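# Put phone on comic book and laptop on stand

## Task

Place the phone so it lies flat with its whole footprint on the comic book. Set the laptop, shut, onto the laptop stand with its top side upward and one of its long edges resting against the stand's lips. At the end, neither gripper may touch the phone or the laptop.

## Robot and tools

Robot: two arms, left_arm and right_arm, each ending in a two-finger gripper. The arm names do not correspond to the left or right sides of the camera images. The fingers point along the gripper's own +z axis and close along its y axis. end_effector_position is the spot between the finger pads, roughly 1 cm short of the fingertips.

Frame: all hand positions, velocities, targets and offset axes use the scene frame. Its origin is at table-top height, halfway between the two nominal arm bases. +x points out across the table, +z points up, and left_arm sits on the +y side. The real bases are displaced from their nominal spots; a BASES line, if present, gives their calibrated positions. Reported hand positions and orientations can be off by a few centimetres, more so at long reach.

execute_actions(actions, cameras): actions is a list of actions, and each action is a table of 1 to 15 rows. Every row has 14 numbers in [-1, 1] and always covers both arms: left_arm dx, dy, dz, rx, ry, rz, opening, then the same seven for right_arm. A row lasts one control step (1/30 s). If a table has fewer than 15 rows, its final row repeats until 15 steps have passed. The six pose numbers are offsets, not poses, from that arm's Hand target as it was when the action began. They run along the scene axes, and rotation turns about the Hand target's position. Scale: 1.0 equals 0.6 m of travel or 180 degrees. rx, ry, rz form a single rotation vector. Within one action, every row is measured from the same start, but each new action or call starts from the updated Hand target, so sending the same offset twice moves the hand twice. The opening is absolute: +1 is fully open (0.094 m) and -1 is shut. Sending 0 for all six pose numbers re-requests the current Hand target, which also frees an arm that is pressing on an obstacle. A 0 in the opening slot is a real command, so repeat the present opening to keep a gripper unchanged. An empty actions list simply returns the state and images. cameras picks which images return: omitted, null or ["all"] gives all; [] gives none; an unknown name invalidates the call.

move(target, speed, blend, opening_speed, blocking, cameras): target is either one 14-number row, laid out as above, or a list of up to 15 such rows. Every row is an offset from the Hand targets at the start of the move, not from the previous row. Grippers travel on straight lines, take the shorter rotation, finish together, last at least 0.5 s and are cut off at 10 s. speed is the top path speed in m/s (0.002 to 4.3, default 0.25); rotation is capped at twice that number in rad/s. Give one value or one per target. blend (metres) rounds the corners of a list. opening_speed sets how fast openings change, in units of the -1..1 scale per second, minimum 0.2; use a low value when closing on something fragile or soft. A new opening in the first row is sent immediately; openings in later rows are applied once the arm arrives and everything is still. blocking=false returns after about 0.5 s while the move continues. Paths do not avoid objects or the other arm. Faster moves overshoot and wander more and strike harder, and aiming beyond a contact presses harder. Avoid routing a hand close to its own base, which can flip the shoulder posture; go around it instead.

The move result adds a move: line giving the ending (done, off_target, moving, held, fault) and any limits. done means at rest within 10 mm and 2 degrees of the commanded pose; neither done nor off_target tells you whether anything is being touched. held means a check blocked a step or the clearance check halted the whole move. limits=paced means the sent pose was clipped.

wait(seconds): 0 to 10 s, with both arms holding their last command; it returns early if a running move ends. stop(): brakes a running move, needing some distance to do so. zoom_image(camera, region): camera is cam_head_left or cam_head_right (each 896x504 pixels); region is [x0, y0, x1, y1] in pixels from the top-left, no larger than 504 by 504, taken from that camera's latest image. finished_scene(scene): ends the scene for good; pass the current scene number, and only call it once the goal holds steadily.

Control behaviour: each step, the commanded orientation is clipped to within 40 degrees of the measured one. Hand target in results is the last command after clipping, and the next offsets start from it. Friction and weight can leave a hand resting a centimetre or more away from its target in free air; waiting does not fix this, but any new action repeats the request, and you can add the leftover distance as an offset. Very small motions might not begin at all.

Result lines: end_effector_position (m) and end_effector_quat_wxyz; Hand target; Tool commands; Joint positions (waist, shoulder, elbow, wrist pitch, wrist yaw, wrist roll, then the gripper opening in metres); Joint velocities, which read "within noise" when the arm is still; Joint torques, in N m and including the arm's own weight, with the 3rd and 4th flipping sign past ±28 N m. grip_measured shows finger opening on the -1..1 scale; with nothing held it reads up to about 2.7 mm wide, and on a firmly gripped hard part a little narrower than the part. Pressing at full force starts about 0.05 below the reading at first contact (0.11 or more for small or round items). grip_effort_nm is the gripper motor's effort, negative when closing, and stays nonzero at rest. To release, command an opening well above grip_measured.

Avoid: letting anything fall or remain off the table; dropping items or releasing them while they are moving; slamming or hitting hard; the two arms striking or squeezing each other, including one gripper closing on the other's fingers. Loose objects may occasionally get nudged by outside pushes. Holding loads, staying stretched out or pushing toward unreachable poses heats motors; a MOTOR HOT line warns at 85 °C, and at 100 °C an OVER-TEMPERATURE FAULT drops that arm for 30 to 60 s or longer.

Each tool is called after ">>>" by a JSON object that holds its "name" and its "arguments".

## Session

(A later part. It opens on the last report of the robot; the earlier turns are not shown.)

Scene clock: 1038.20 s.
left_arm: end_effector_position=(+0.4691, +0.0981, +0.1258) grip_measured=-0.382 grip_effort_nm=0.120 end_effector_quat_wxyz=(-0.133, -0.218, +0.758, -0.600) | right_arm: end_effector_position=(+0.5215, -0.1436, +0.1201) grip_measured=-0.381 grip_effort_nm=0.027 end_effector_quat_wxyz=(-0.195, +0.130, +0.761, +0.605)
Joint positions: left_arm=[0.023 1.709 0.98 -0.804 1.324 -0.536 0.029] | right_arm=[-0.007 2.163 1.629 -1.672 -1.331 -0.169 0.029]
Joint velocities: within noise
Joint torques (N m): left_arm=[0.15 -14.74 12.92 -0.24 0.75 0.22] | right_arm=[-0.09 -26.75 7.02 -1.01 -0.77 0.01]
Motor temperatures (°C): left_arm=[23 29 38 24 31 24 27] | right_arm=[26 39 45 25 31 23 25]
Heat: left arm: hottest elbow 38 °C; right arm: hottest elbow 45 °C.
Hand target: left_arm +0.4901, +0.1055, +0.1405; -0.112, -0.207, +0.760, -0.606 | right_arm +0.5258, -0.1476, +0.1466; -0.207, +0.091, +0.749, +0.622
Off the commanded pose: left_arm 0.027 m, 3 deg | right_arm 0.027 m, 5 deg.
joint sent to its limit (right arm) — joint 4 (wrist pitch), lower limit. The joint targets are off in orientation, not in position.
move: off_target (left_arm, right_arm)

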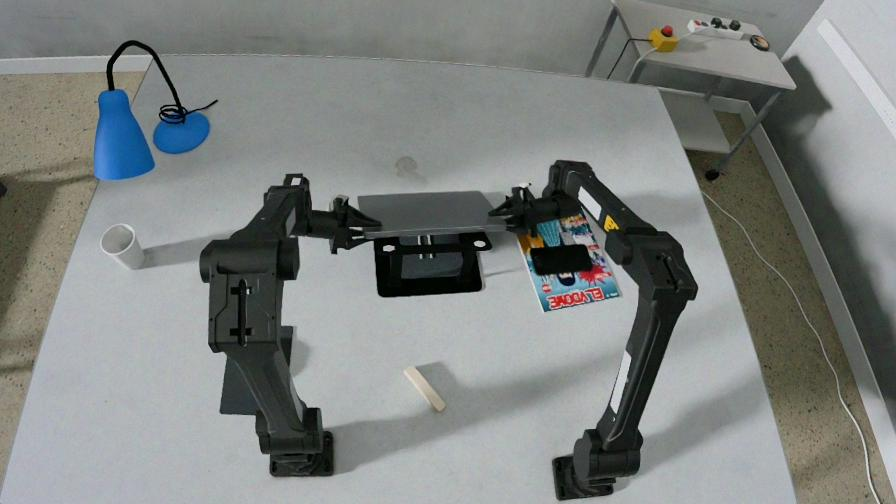

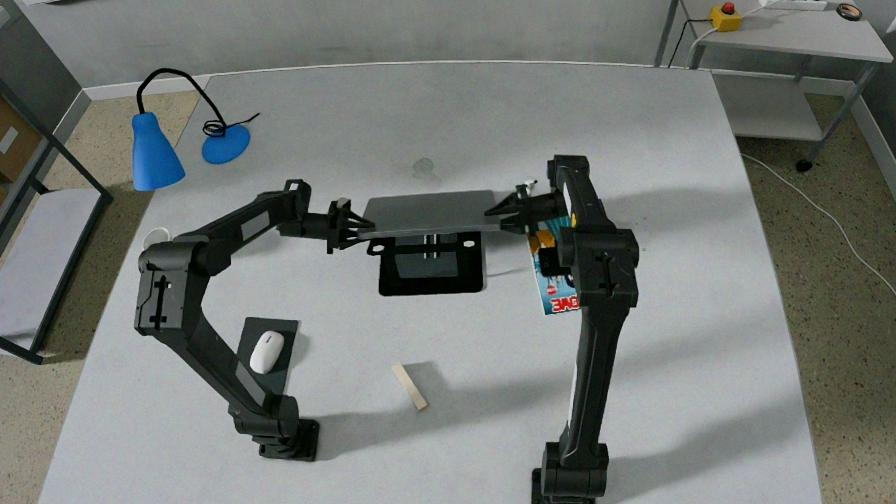

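>>> {"name": "move", "arguments": {"target": [[-0.02,-0.012,0.0,0,0.0,0,-0.5,0,0.012,0.0,0,0.0,0,-0.5]], "speed": 0.04, "opening_speed": 0.3}}

>>> {"name": "zoom_image", "arguments": {"camera": "cam_head_left", "region": [330, 160, 530, 300]}}

>>> {"name": "zoom_image", "arguments": {"camera": "cam_head_right", "region": [330, 160, 530, 300]}}

Scene clock: 1043.40 s.
left_arm: end_effector_position=(+0.4715, +0.0984, +0.1254) grip_measured=-0.494 grip_effort_nm=-0.295 end_effector_quat_wxyz=(-0.135, -0.224, +0.757, -0.599) | right_arm: end_effector_position=(+0.5213, -0.1437, +0.1198) grip_measured=-0.498 grip_effort_nm=-0.125 end_effector_quat_wxyz=(-0.195, +0.129, +0.761, +0.605)
Joint positions: left_arm=[0.023 1.709 0.98 -0.784 1.321 -0.568 0.024] | right_arm=[-0.007 2.163 1.629 -1.672 -1.329 -0.169 0.024]
Joint velocities: within noise
Joint torques (N m): left_arm=[-2.67 -17.03 8.81 1.43 0.85 0.04] | right_arm=[0.79 -26.46 7.35 -1.01 -1.08 0.03]
Motor temperatures (°C): left_arm=[23 29 37 24 31 24 27] | right_arm=[26 39 44 25 31 23 25]
Heat: left arm: hottest elbow 37 °C; right arm: hottest elbow 44 °C.
Hand target: left_arm +0.4780, +0.0982, +0.1406; -0.112, -0.206, +0.760, -0.606 | right_arm +0.5258, -0.1404, +0.1466; -0.207, +0.091, +0.749, +0.622
Off the commanded pose: left_arm 0.017 m, 3 deg | right_arm 0.027 m, 5 deg.
joint sent to its limit (right arm) — joint 4 (wrist pitch), lower limit. The joint targets are off in orientation, not in position.
move: off_target (left_arm, right_arm)

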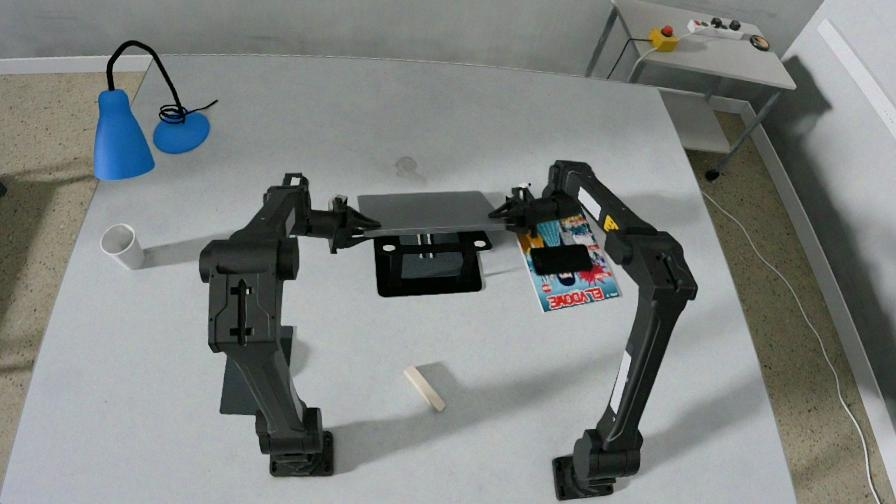

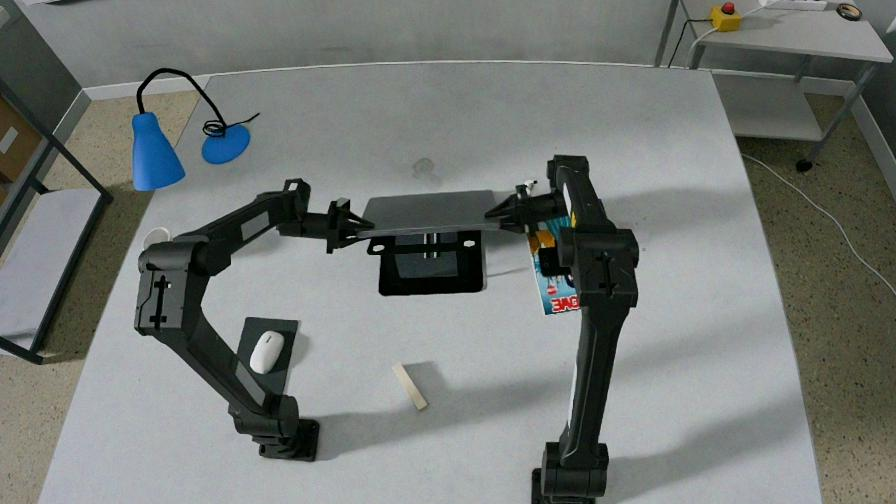

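Scaled by 2.520.

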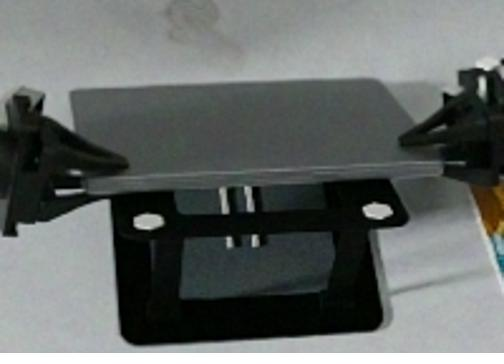

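Scaled by 2.520.

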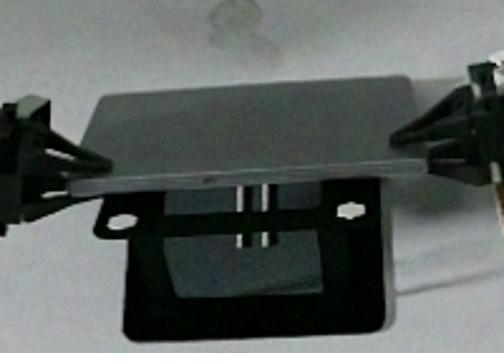

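>>> {"name": "move", "arguments": {"target": [[0,0.02,-0.005,0,-0.0,0,-0.36,0,-0.02,-0.005,0,0.0,0,-0.36],[0,0.025,-0.04,0,-0.02,0,-0.36,0,-0.025,-0.04,0,-0.02,0,-0.36]], "speed": 0.03, "opening_speed": 0.3}}

>>> {"name": "zoom_image", "arguments": {"camera": "cam_head_left", "region": [330, 160, 530, 300]}}

>>> {"name": "zoom_image", "arguments": {"camera": "cam_head_right", "region": [330, 160, 530, 300]}}

Scene clock: 1061.37 s.
left_arm: end_effector_position=(+0.4726, +0.1072, +0.1153) grip_measured=-0.362 grip_effort_nm=0.105 end_effector_quat_wxyz=(-0.104, -0.193, +0.763, -0.608) | right_arm: end_effector_position=(+0.5195, -0.1451, +0.1170) grip_measured=-0.361 grip_effort_nm=0.027 end_effector_quat_wxyz=(-0.168, +0.089, +0.772, +0.607)
Joint positions: left_arm=[0.044 1.734 0.976 -0.786 1.329 -0.444 0.03] | right_arm=[-0.008 2.164 1.629 -1.674 -1.311 -0.27 0.03]
Joint velocities: within noise
Joint torques (N m): left_arm=[-0.62 -15.74 7.82 1.11 0.77 0.17] | right_arm=[-0.97 -23.59 6.86 -0.96 -0.93 -0.04]
Motor temperatures (°C): left_arm=[23 29 36 24 31 24 27] | right_arm=[26 39 41 25 31 23 25]
Heat: left arm: hottest elbow 36 °C; right arm: hottest elbow 41 °C.
Hand target: left_arm +0.4780, +0.1133, +0.1166; -0.088, -0.187, +0.763, -0.612 | right_arm +0.5258, -0.1554, +0.1226; -0.183, +0.072, +0.755, +0.625
Off the commanded pose: left_arm 0.008 m, 2 deg | right_arm 0.013 m, 4 deg.
joint sent to its limit (right arm) — joint 4 (wrist pitch), lower limit. The joint targets are off in orientation, not in position.
move: off_target (right_arm)

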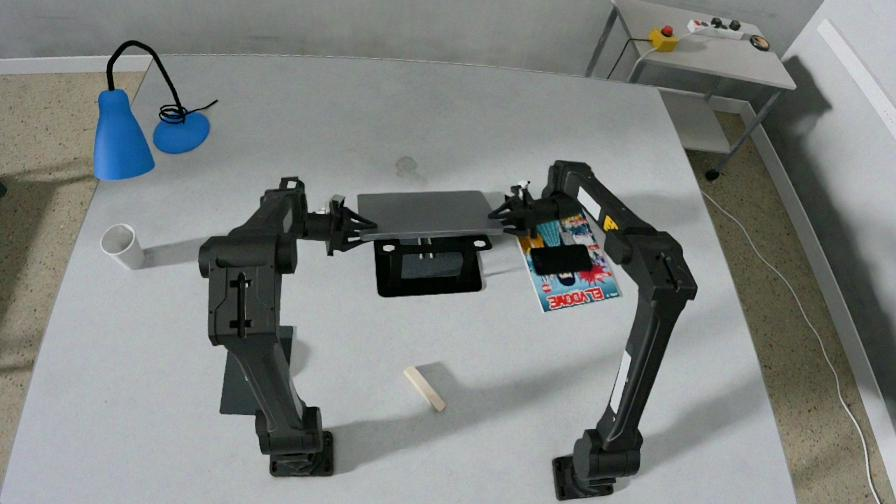

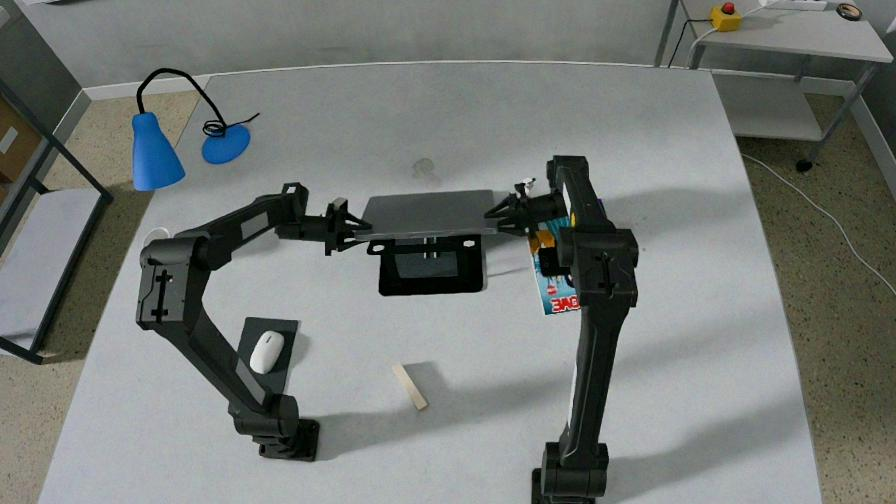

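Scaled by 2.520.

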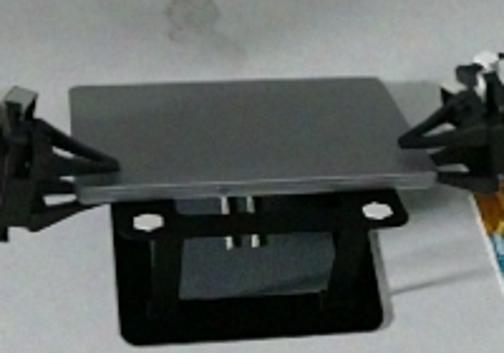

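Scaled by 2.520.

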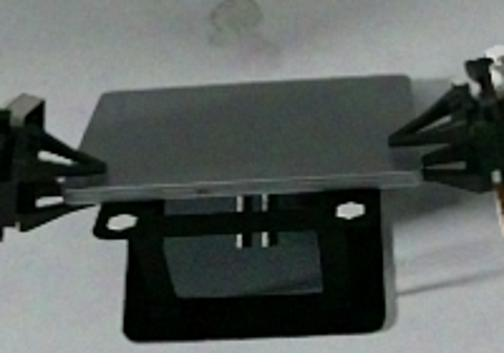

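>>> {"name": "move", "arguments": {"target": [[0,0.005,-0.035,0,-0.0,0,-0.36,0,-0.01,-0.04,0,0.0,0,-0.36]], "speed": 0.03, "opening_speed": 0.3}}

>>> {"name": "zoom_image", "arguments": {"camera": "cam_head_left", "region": [330, 160, 530, 300]}}

>>> {"name": "zoom_image", "arguments": {"camera": "cam_head_right", "region": [330, 160, 530, 300]}}

Scene clock: 1065.43 s.
left_arm: end_effector_position=(+0.4761, +0.1088, +0.1065) grip_measured=-0.362 grip_effort_nm=0.110 end_effector_quat_wxyz=(-0.091, -0.180, +0.763, -0.614) | right_arm: end_effector_position=(+0.5225, -0.1544, +0.1132) grip_measured=-0.361 grip_effort_nm=0.017 end_effector_quat_wxyz=(-0.151, +0.081, +0.771, +0.614)
Joint positions: left_arm=[0.048 1.76 0.976 -0.755 1.338 -0.413 0.03] | right_arm=[-0.025 2.172 1.629 -1.675 -1.316 -0.319 0.03]
Joint velocities: within noise
Joint torques (N m): left_arm=[-0.21 -13.63 7.08 0.87 0.42 0.19] | right_arm=[-0.5 -20.84 6.82 -0.91 -0.53 -0.01]
Motor temperatures (°C): left_arm=[23 29 36 24 31 24 27] | right_arm=[26 39 41 25 31 23 25]
Heat: left arm: hottest elbow 36 °C; right arm: hottest elbow 41 °C.
Hand target: left_arm +0.4779, +0.1162, +0.0955; -0.088, -0.187, +0.763, -0.612 | right_arm +0.5258, -0.1614, +0.0987; -0.183, +0.072, +0.755, +0.625
Off the commanded pose: left_arm 0.013 m, 1 deg | right_arm 0.017 m, 4 deg.
joint sent to its limit (right arm) — joint 4 (wrist pitch), lower limit. The joint targets are off in orientation, not in position.
move: off_target (left_arm, right_arm)

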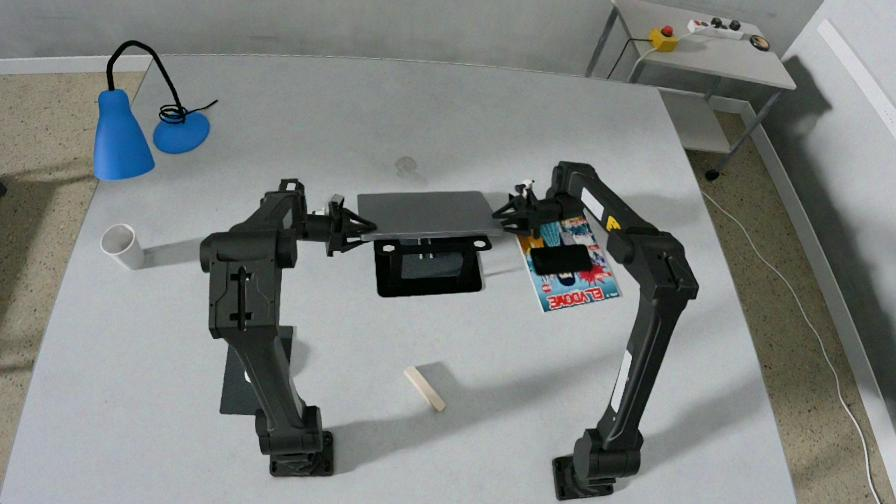

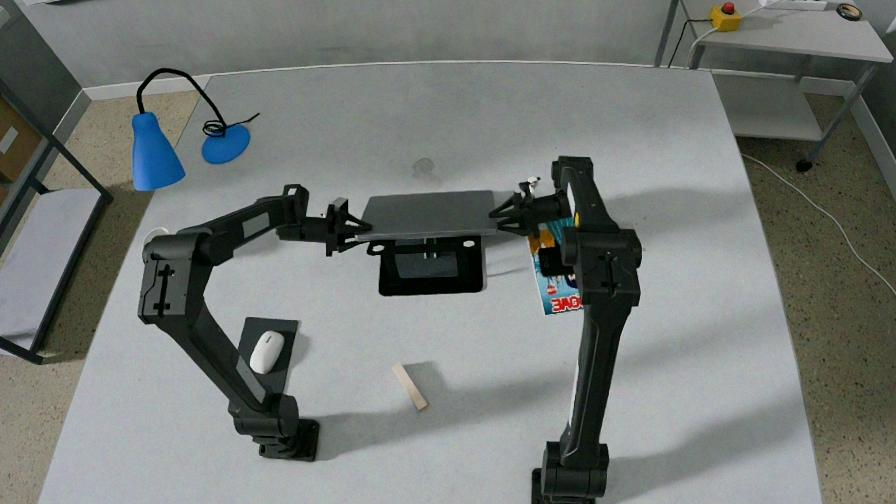

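Scaled by 2.520.

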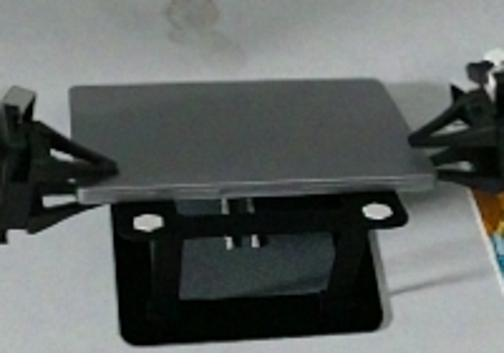

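Scaled by 2.520.

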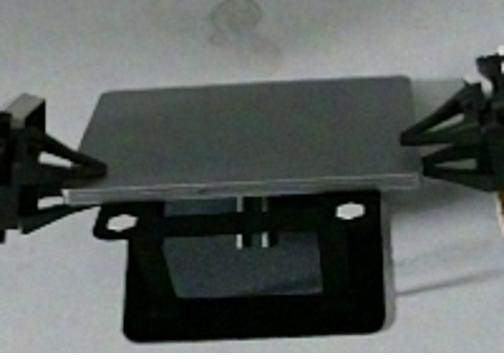

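>>> {"name": "move", "arguments": {"target": [[0,0.005,0.012,0,-0.0,0,-0.15,0,-0.005,0.015,0,0.0,0,-0.15]], "speed": 0.03, "opening_speed": 0.2}}

>>> {"name": "zoom_image", "arguments": {"camera": "cam_head_left", "region": [330, 160, 530, 300]}}

>>> {"name": "zoom_image", "arguments": {"camera": "cam_head_right", "region": [330, 160, 530, 300]}}

Scene clock: 1080.27 s.
left_arm: end_effector_position=(+0.4745, +0.1123, +0.1044) grip_measured=-0.152 grip_effort_nm=0.129 end_effector_quat_wxyz=(-0.091, -0.182, +0.764, -0.613) | right_arm: end_effector_position=(+0.5232, -0.1569, +0.1132) grip_measured=-0.151 grip_effort_nm=0.071 end_effector_quat_wxyz=(-0.149, +0.082, +0.771, +0.614)
Joint positions: left_arm=[0.056 1.764 0.976 -0.778 1.336 -0.386 0.04] | right_arm=[-0.03 2.172 1.629 -1.675 -1.316 -0.32 0.04]
Joint velocities: within noise
Joint torques (N m): left_arm=[-0.38 -14.74 8.28 0.06 0.47 0.21] | right_arm=[-0.5 -22.42 6.63 -0.91 -0.43 0.15]
Motor temperatures (°C): left_arm=[23 28 36 24 31 24 27] | right_arm=[26 38 40 25 30 23 25]
Heat: left arm: hottest elbow 36 °C; right arm: hottest elbow 40 °C.
Hand target: left_arm +0.4779, +0.1192, +0.1028; -0.088, -0.187, +0.763, -0.612 | right_arm +0.5258, -0.1644, +0.1076; -0.183, +0.072, +0.755, +0.625
Off the commanded pose: left_arm 0.008 m, 1 deg | right_arm 0.010 m, 5 deg.
joint sent to its limit (right arm) — joint 4 (wrist pitch), lower limit. The joint targets are off in orientation, not in position.
move: off_target (right_arm)

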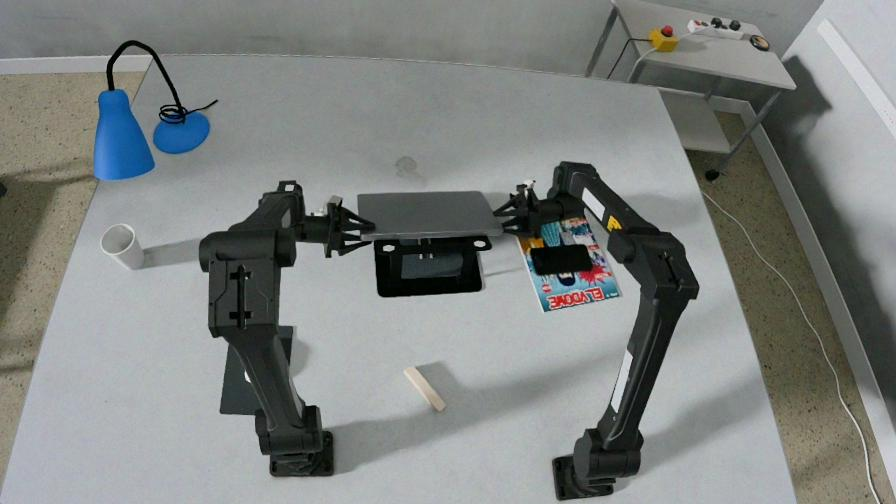

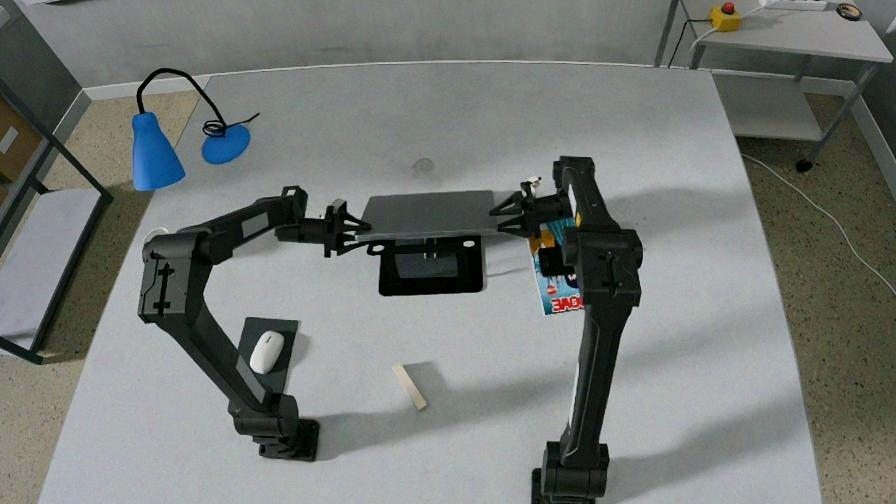

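Scaled by 2.520.

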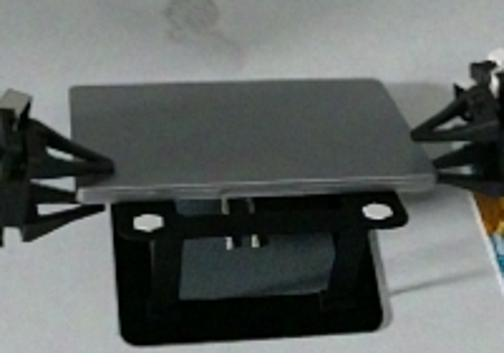

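Scaled by 2.520.

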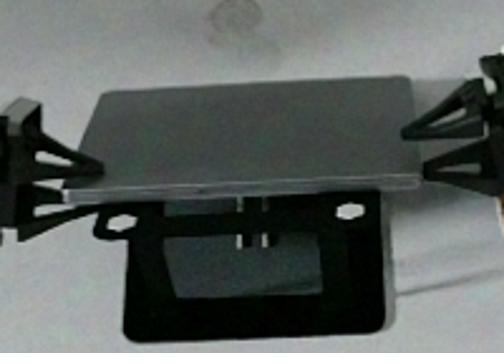

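>>> {"name": "move", "arguments": {"target": [[0,0.12,0.018,0,-0.0,0,-0.15,0,-0.12,0.02,0,0.0,0,-0.15]], "speed": 0.04}}

>>> {"name": "zoom_image", "arguments": {"camera": "cam_head_left", "region": [330, 160, 530, 300]}}

>>> {"name": "zoom_image", "arguments": {"camera": "cam_head_right", "region": [330, 160, 530, 300]}}

Scene clock: 1085.67 s.
left_arm: end_effector_position=(+0.4614, +0.1818, +0.1078) grip_measured=-0.152 grip_effort_nm=0.100 end_effector_quat_wxyz=(-0.102, -0.193, +0.760, -0.612) | right_arm: end_effector_position=(+0.5293, -0.2309, +0.1104) grip_measured=-0.151 grip_effort_nm=0.066 end_effector_quat_wxyz=(-0.118, +0.119, +0.783, +0.599)
Joint positions: left_arm=[0.221 1.867 1.1 -1.414 1.286 0.215 0.04] | right_arm=[-0.158 2.157 1.622 -1.675 -1.247 -0.32 0.04]
Joint velocities: within noise
Joint torques (N m): left_arm=[-0.91 -15.56 11.1 -1.14 0.37 0.15] | right_arm=[-0.26 -25.17 5.44 -0.92 -0.38 0.14]
Motor temperatures (°C): left_arm=[23 28 36 24 31 24 27] | right_arm=[26 38 39 25 30 23 25]
Heat: left arm: hottest elbow 36 °C; right arm: hottest elbow 39 °C.
Hand target: left_arm +0.4780, +0.1913, +0.1135; -0.088, -0.188, +0.763, -0.612 | right_arm +0.5257, -0.2364, +0.1196; -0.183, +0.072, +0.755, +0.625
Off the commanded pose: left_arm 0.020 m, 2 deg | right_arm 0.011 m, 10 deg.
joint sent to its limit (right arm) — joint 4 (wrist pitch), lower limit. The joint targets are off in orientation, not in position.
move: off_target (left_arm, right_arm)

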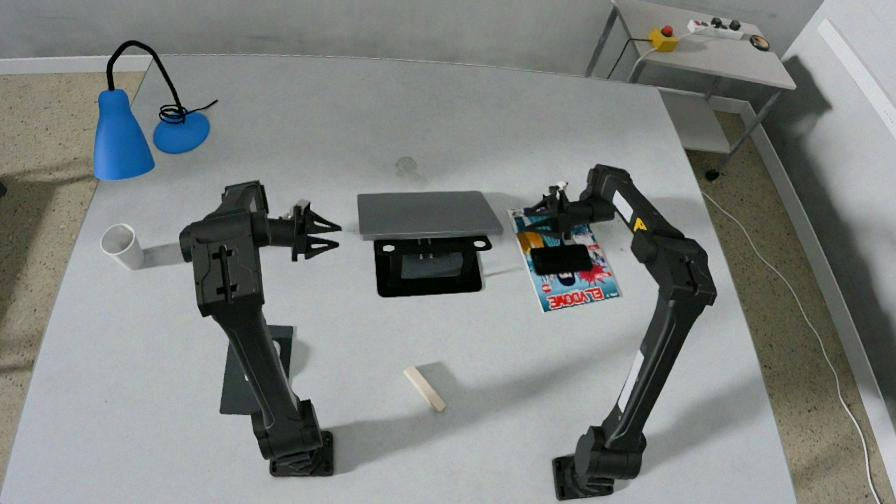

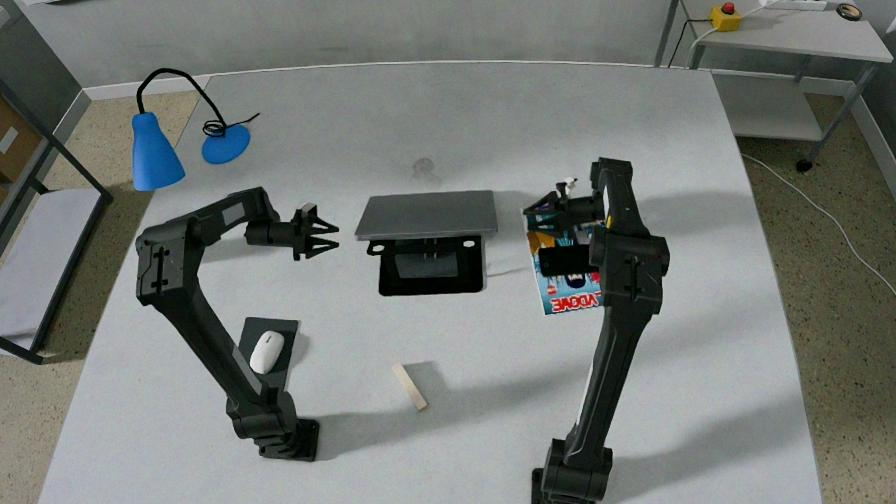

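Scaled by 2.520.

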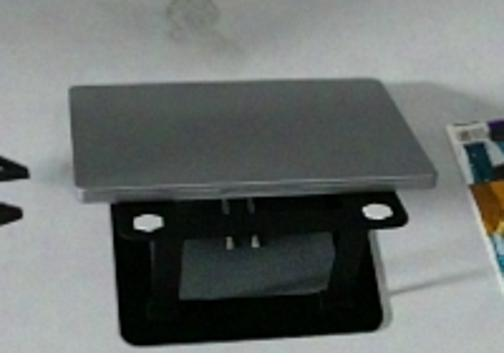

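Scaled by 2.520.

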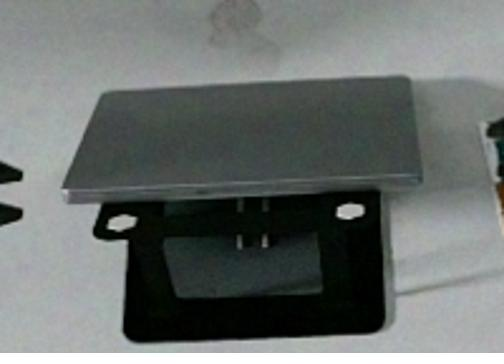

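>>> {"name": "zoom_image", "arguments": {"camera": "cam_head_left", "region": [350, 180, 420, 220]}}

>>> {"name": "zoom_image", "arguments": {"camera": "cam_head_left", "region": [420, 180, 490, 220]}}

>>> {"name": "zoom_image", "arguments": {"camera": "cam_head_right", "region": [430, 180, 500, 220]}}

>>> {"name": "zoom_image", "arguments": {"camera": "cam_head_left", "region": [350, 215, 430, 260]}}

>>> {"name": "zoom_image", "arguments": {"camera": "cam_head_left", "region": [430, 215, 510, 260]}}

Scaled by 7.200.

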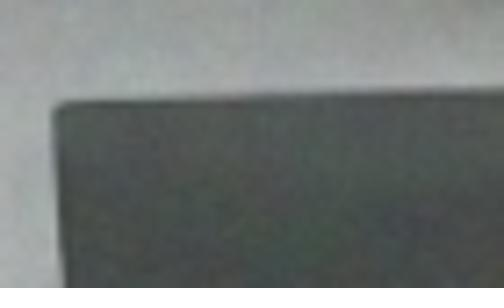

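Scaled by 7.200.

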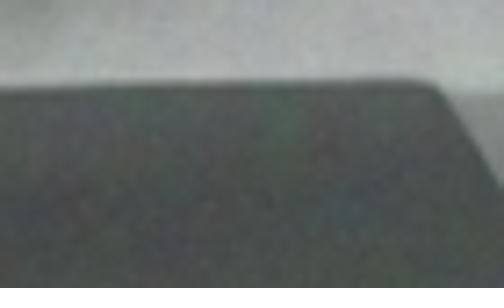

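Scaled by 7.200.

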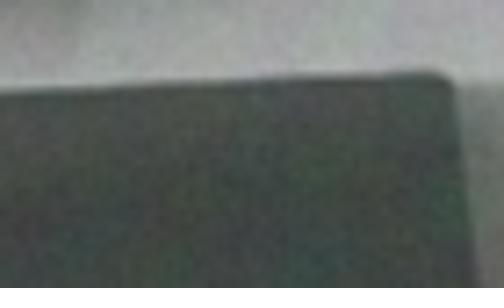

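Scaled by 6.300.

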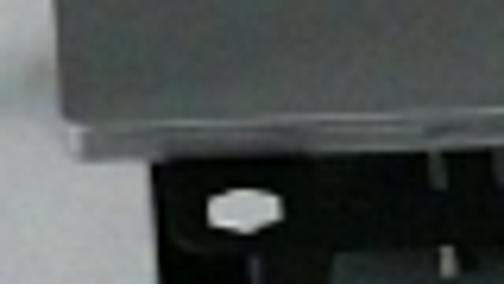

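Scaled by 6.300.

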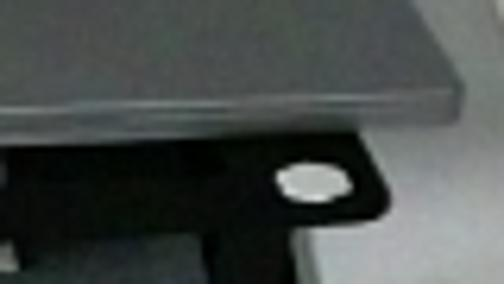

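>>> {"name": "move", "arguments": {"target": [[0,0.05,0.15,0,0,0,-0.15,0,-0.02,0.15,0,0,0,-0.15],[-0.3,0.1,0.2,0,-0.1,0,-0.15,-0.3,-0.05,0.2,0,-0.1,0,-0.15]], "speed": 0.15}}

>>> {"name": "zoom_image", "arguments": {"camera": "cam_head_left", "region": [330, 160, 650, 330]}}

>>> {"name": "zoom_image", "arguments": {"camera": "cam_head_right", "region": [330, 160, 650, 330]}}

Scene clock: 1113.00 s.
left_arm: end_effector_position=(+0.3040, +0.2495, +0.2321) grip_measured=-0.152 grip_effort_nm=0.105 end_effector_quat_wxyz=(+0.123, -0.167, +0.810, -0.549) | right_arm: end_effector_position=(+0.3511, -0.2623, +0.2384) grip_measured=-0.151 grip_effort_nm=0.071 end_effector_quat_wxyz=(+0.028, +0.040, +0.817, +0.574)
Joint positions: left_arm=[0.607 1.178 0.786 -1.668 1.141 0.547 0.04] | right_arm=[-0.307 1.511 1.103 -1.675 -1.171 -0.548 0.04]
Joint velocities: within noise
Joint torques (N m): left_arm=[-0.67 -8.7 8.03 -0.72 0.43 0.11] | right_arm=[-0.38 -14.74 6.06 -0.79 -0.41 0.05]
Motor temperatures (°C): left_arm=[23 28 38 24 30 24 27] | right_arm=[26 42 38 25 29 23 25]
Heat: left arm: hottest elbow 38 °C; right arm: hottest shoulder 42 °C.
Hand target: left_arm +0.2980, +0.2512, +0.2335; +0.032, -0.089, +0.767, -0.634 | right_arm +0.3457, -0.2663, +0.2395; -0.063, -0.027, +0.775, +0.629
Off the commanded pose: left_arm 0.007 m, 17 deg | right_arm 0.007 m, 15 deg.
joint sent to its limit (left arm) — joint 4 (wrist pitch), lower limit. The joint targets are off in orientation, not in position.
joint sent to its limit (right arm) — joint 4 (wrist pitch), lower limit. The joint targets are off in orientation, not in position.
move: off_target (left_arm, right_arm)

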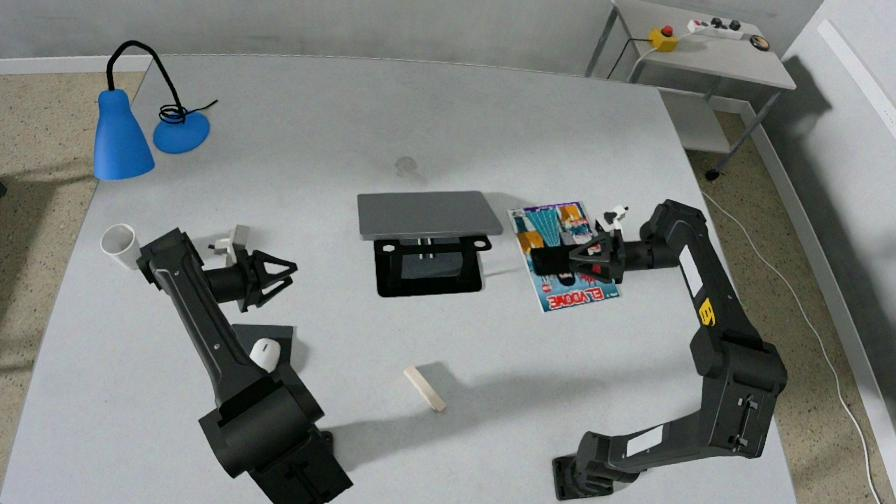

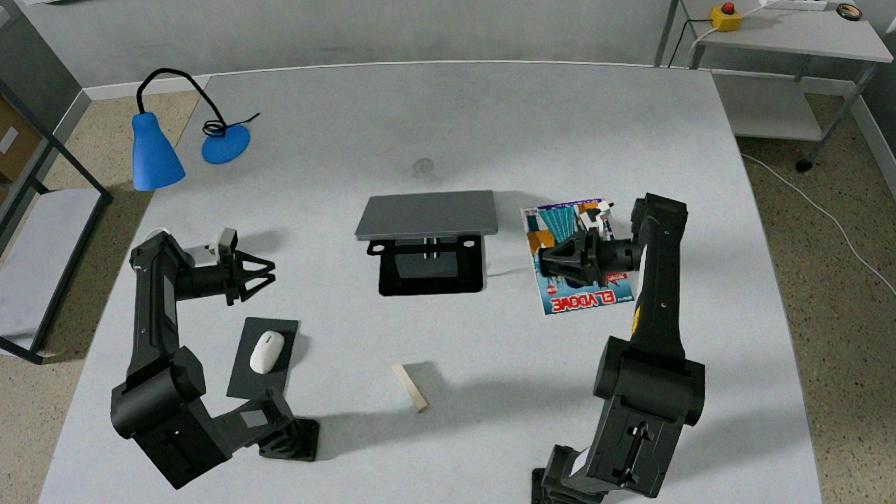

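Scaled by 1.575.

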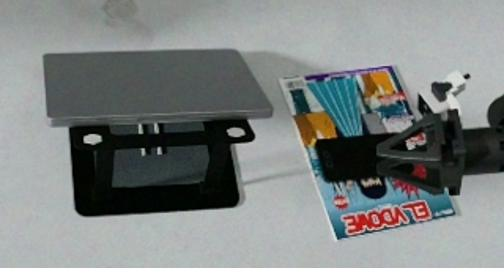

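Scaled by 1.575.

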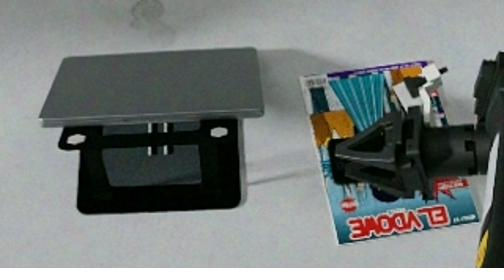

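>>> {"name": "move", "arguments": {"target": [[-0.1,0.02,0.05,0,0,0,-0.15,-0.2,-0.05,0.08,0,0,0,-0.15]], "speed": 0.15}}

>>> {"name": "zoom_image", "arguments": {"camera": "cam_head_left", "region": [330, 160, 650, 330]}}

>>> {"name": "zoom_image", "arguments": {"camera": "cam_head_right", "region": [330, 160, 650, 330]}}

Scene clock: 1123.77 s.
left_arm: end_effector_position=(+0.2428, +0.2615, +0.2624) grip_measured=-0.152 grip_effort_nm=0.105 end_effector_quat_wxyz=(+0.213, -0.243, +0.844, -0.428) | right_arm: end_effector_position=(+0.2313, -0.2944, +0.2899) grip_measured=-0.151 grip_effort_nm=0.061 end_effector_quat_wxyz=(+0.154, +0.119, +0.850, +0.489)
Joint positions: left_arm=[0.805 0.773 0.734 -1.671 0.992 0.347 0.04] | right_arm=[-0.561 0.973 0.874 -1.675 -1.065 -0.399 0.04]
Joint velocities: within noise
Joint torques (N m): left_arm=[-0.85 -3.31 10.07 -0.29 0.42 0] | right_arm=[-0.44 -6.12 7.05 -0.36 -0.46 0.15]
Motor temperatures (°C): left_arm=[23 28 37 24 30 24 27] | right_arm=[26 41 38 25 29 23 25]
Heat: left arm: hottest elbow 37 °C; right arm: hottest shoulder 41 °C.
Hand target: left_arm +0.2379, +0.2632, +0.2635; +0.032, -0.089, +0.767, -0.634 | right_arm +0.2258, -0.2963, +0.2875; -0.063, -0.027, +0.775, +0.629
Off the commanded pose: left_arm 0.005 m, 37 deg | right_arm 0.006 m, 35 deg.
joint sent to its limit (left arm) — joint 4 (wrist pitch), lower limit. The joint targets are off in orientation, not in position.
joint sent to its limit (right arm) — joint 4 (wrist pitch), lower limit. The joint targets are off in orientation, not in position.
move: off_target (left_arm, right_arm)

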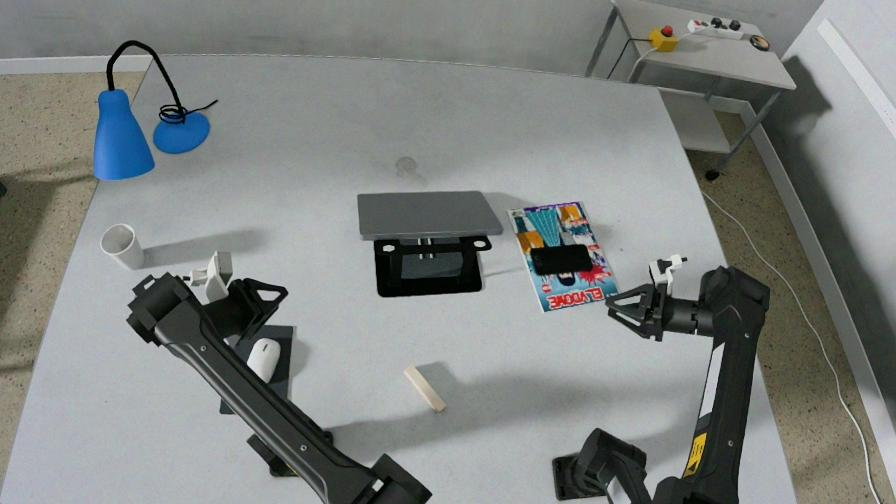

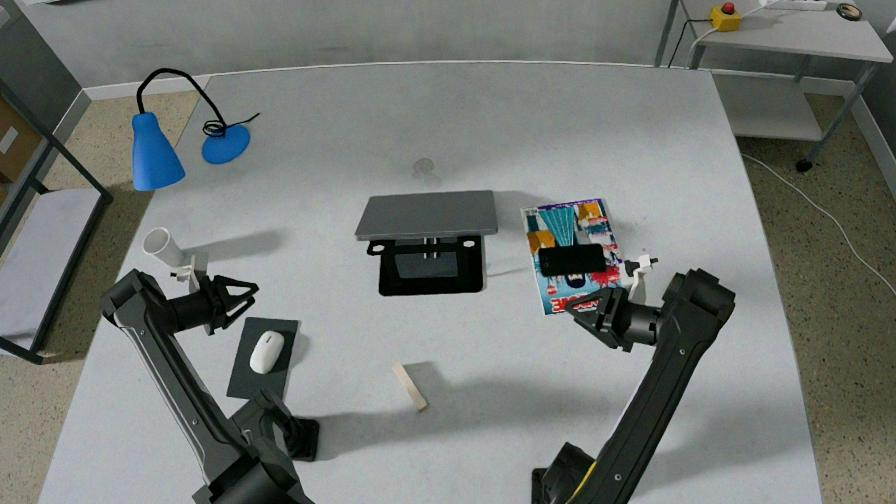

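Scaled by 1.575.

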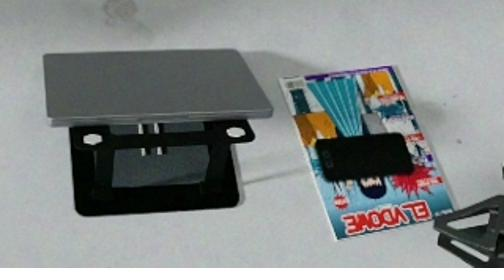

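Scaled by 1.575.

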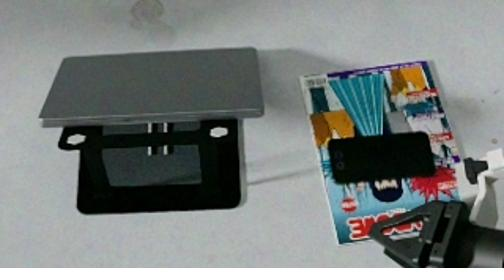

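>>> {"name": "finished_scene", "arguments": {"scene": 1}}

The scene is finished: the task was done.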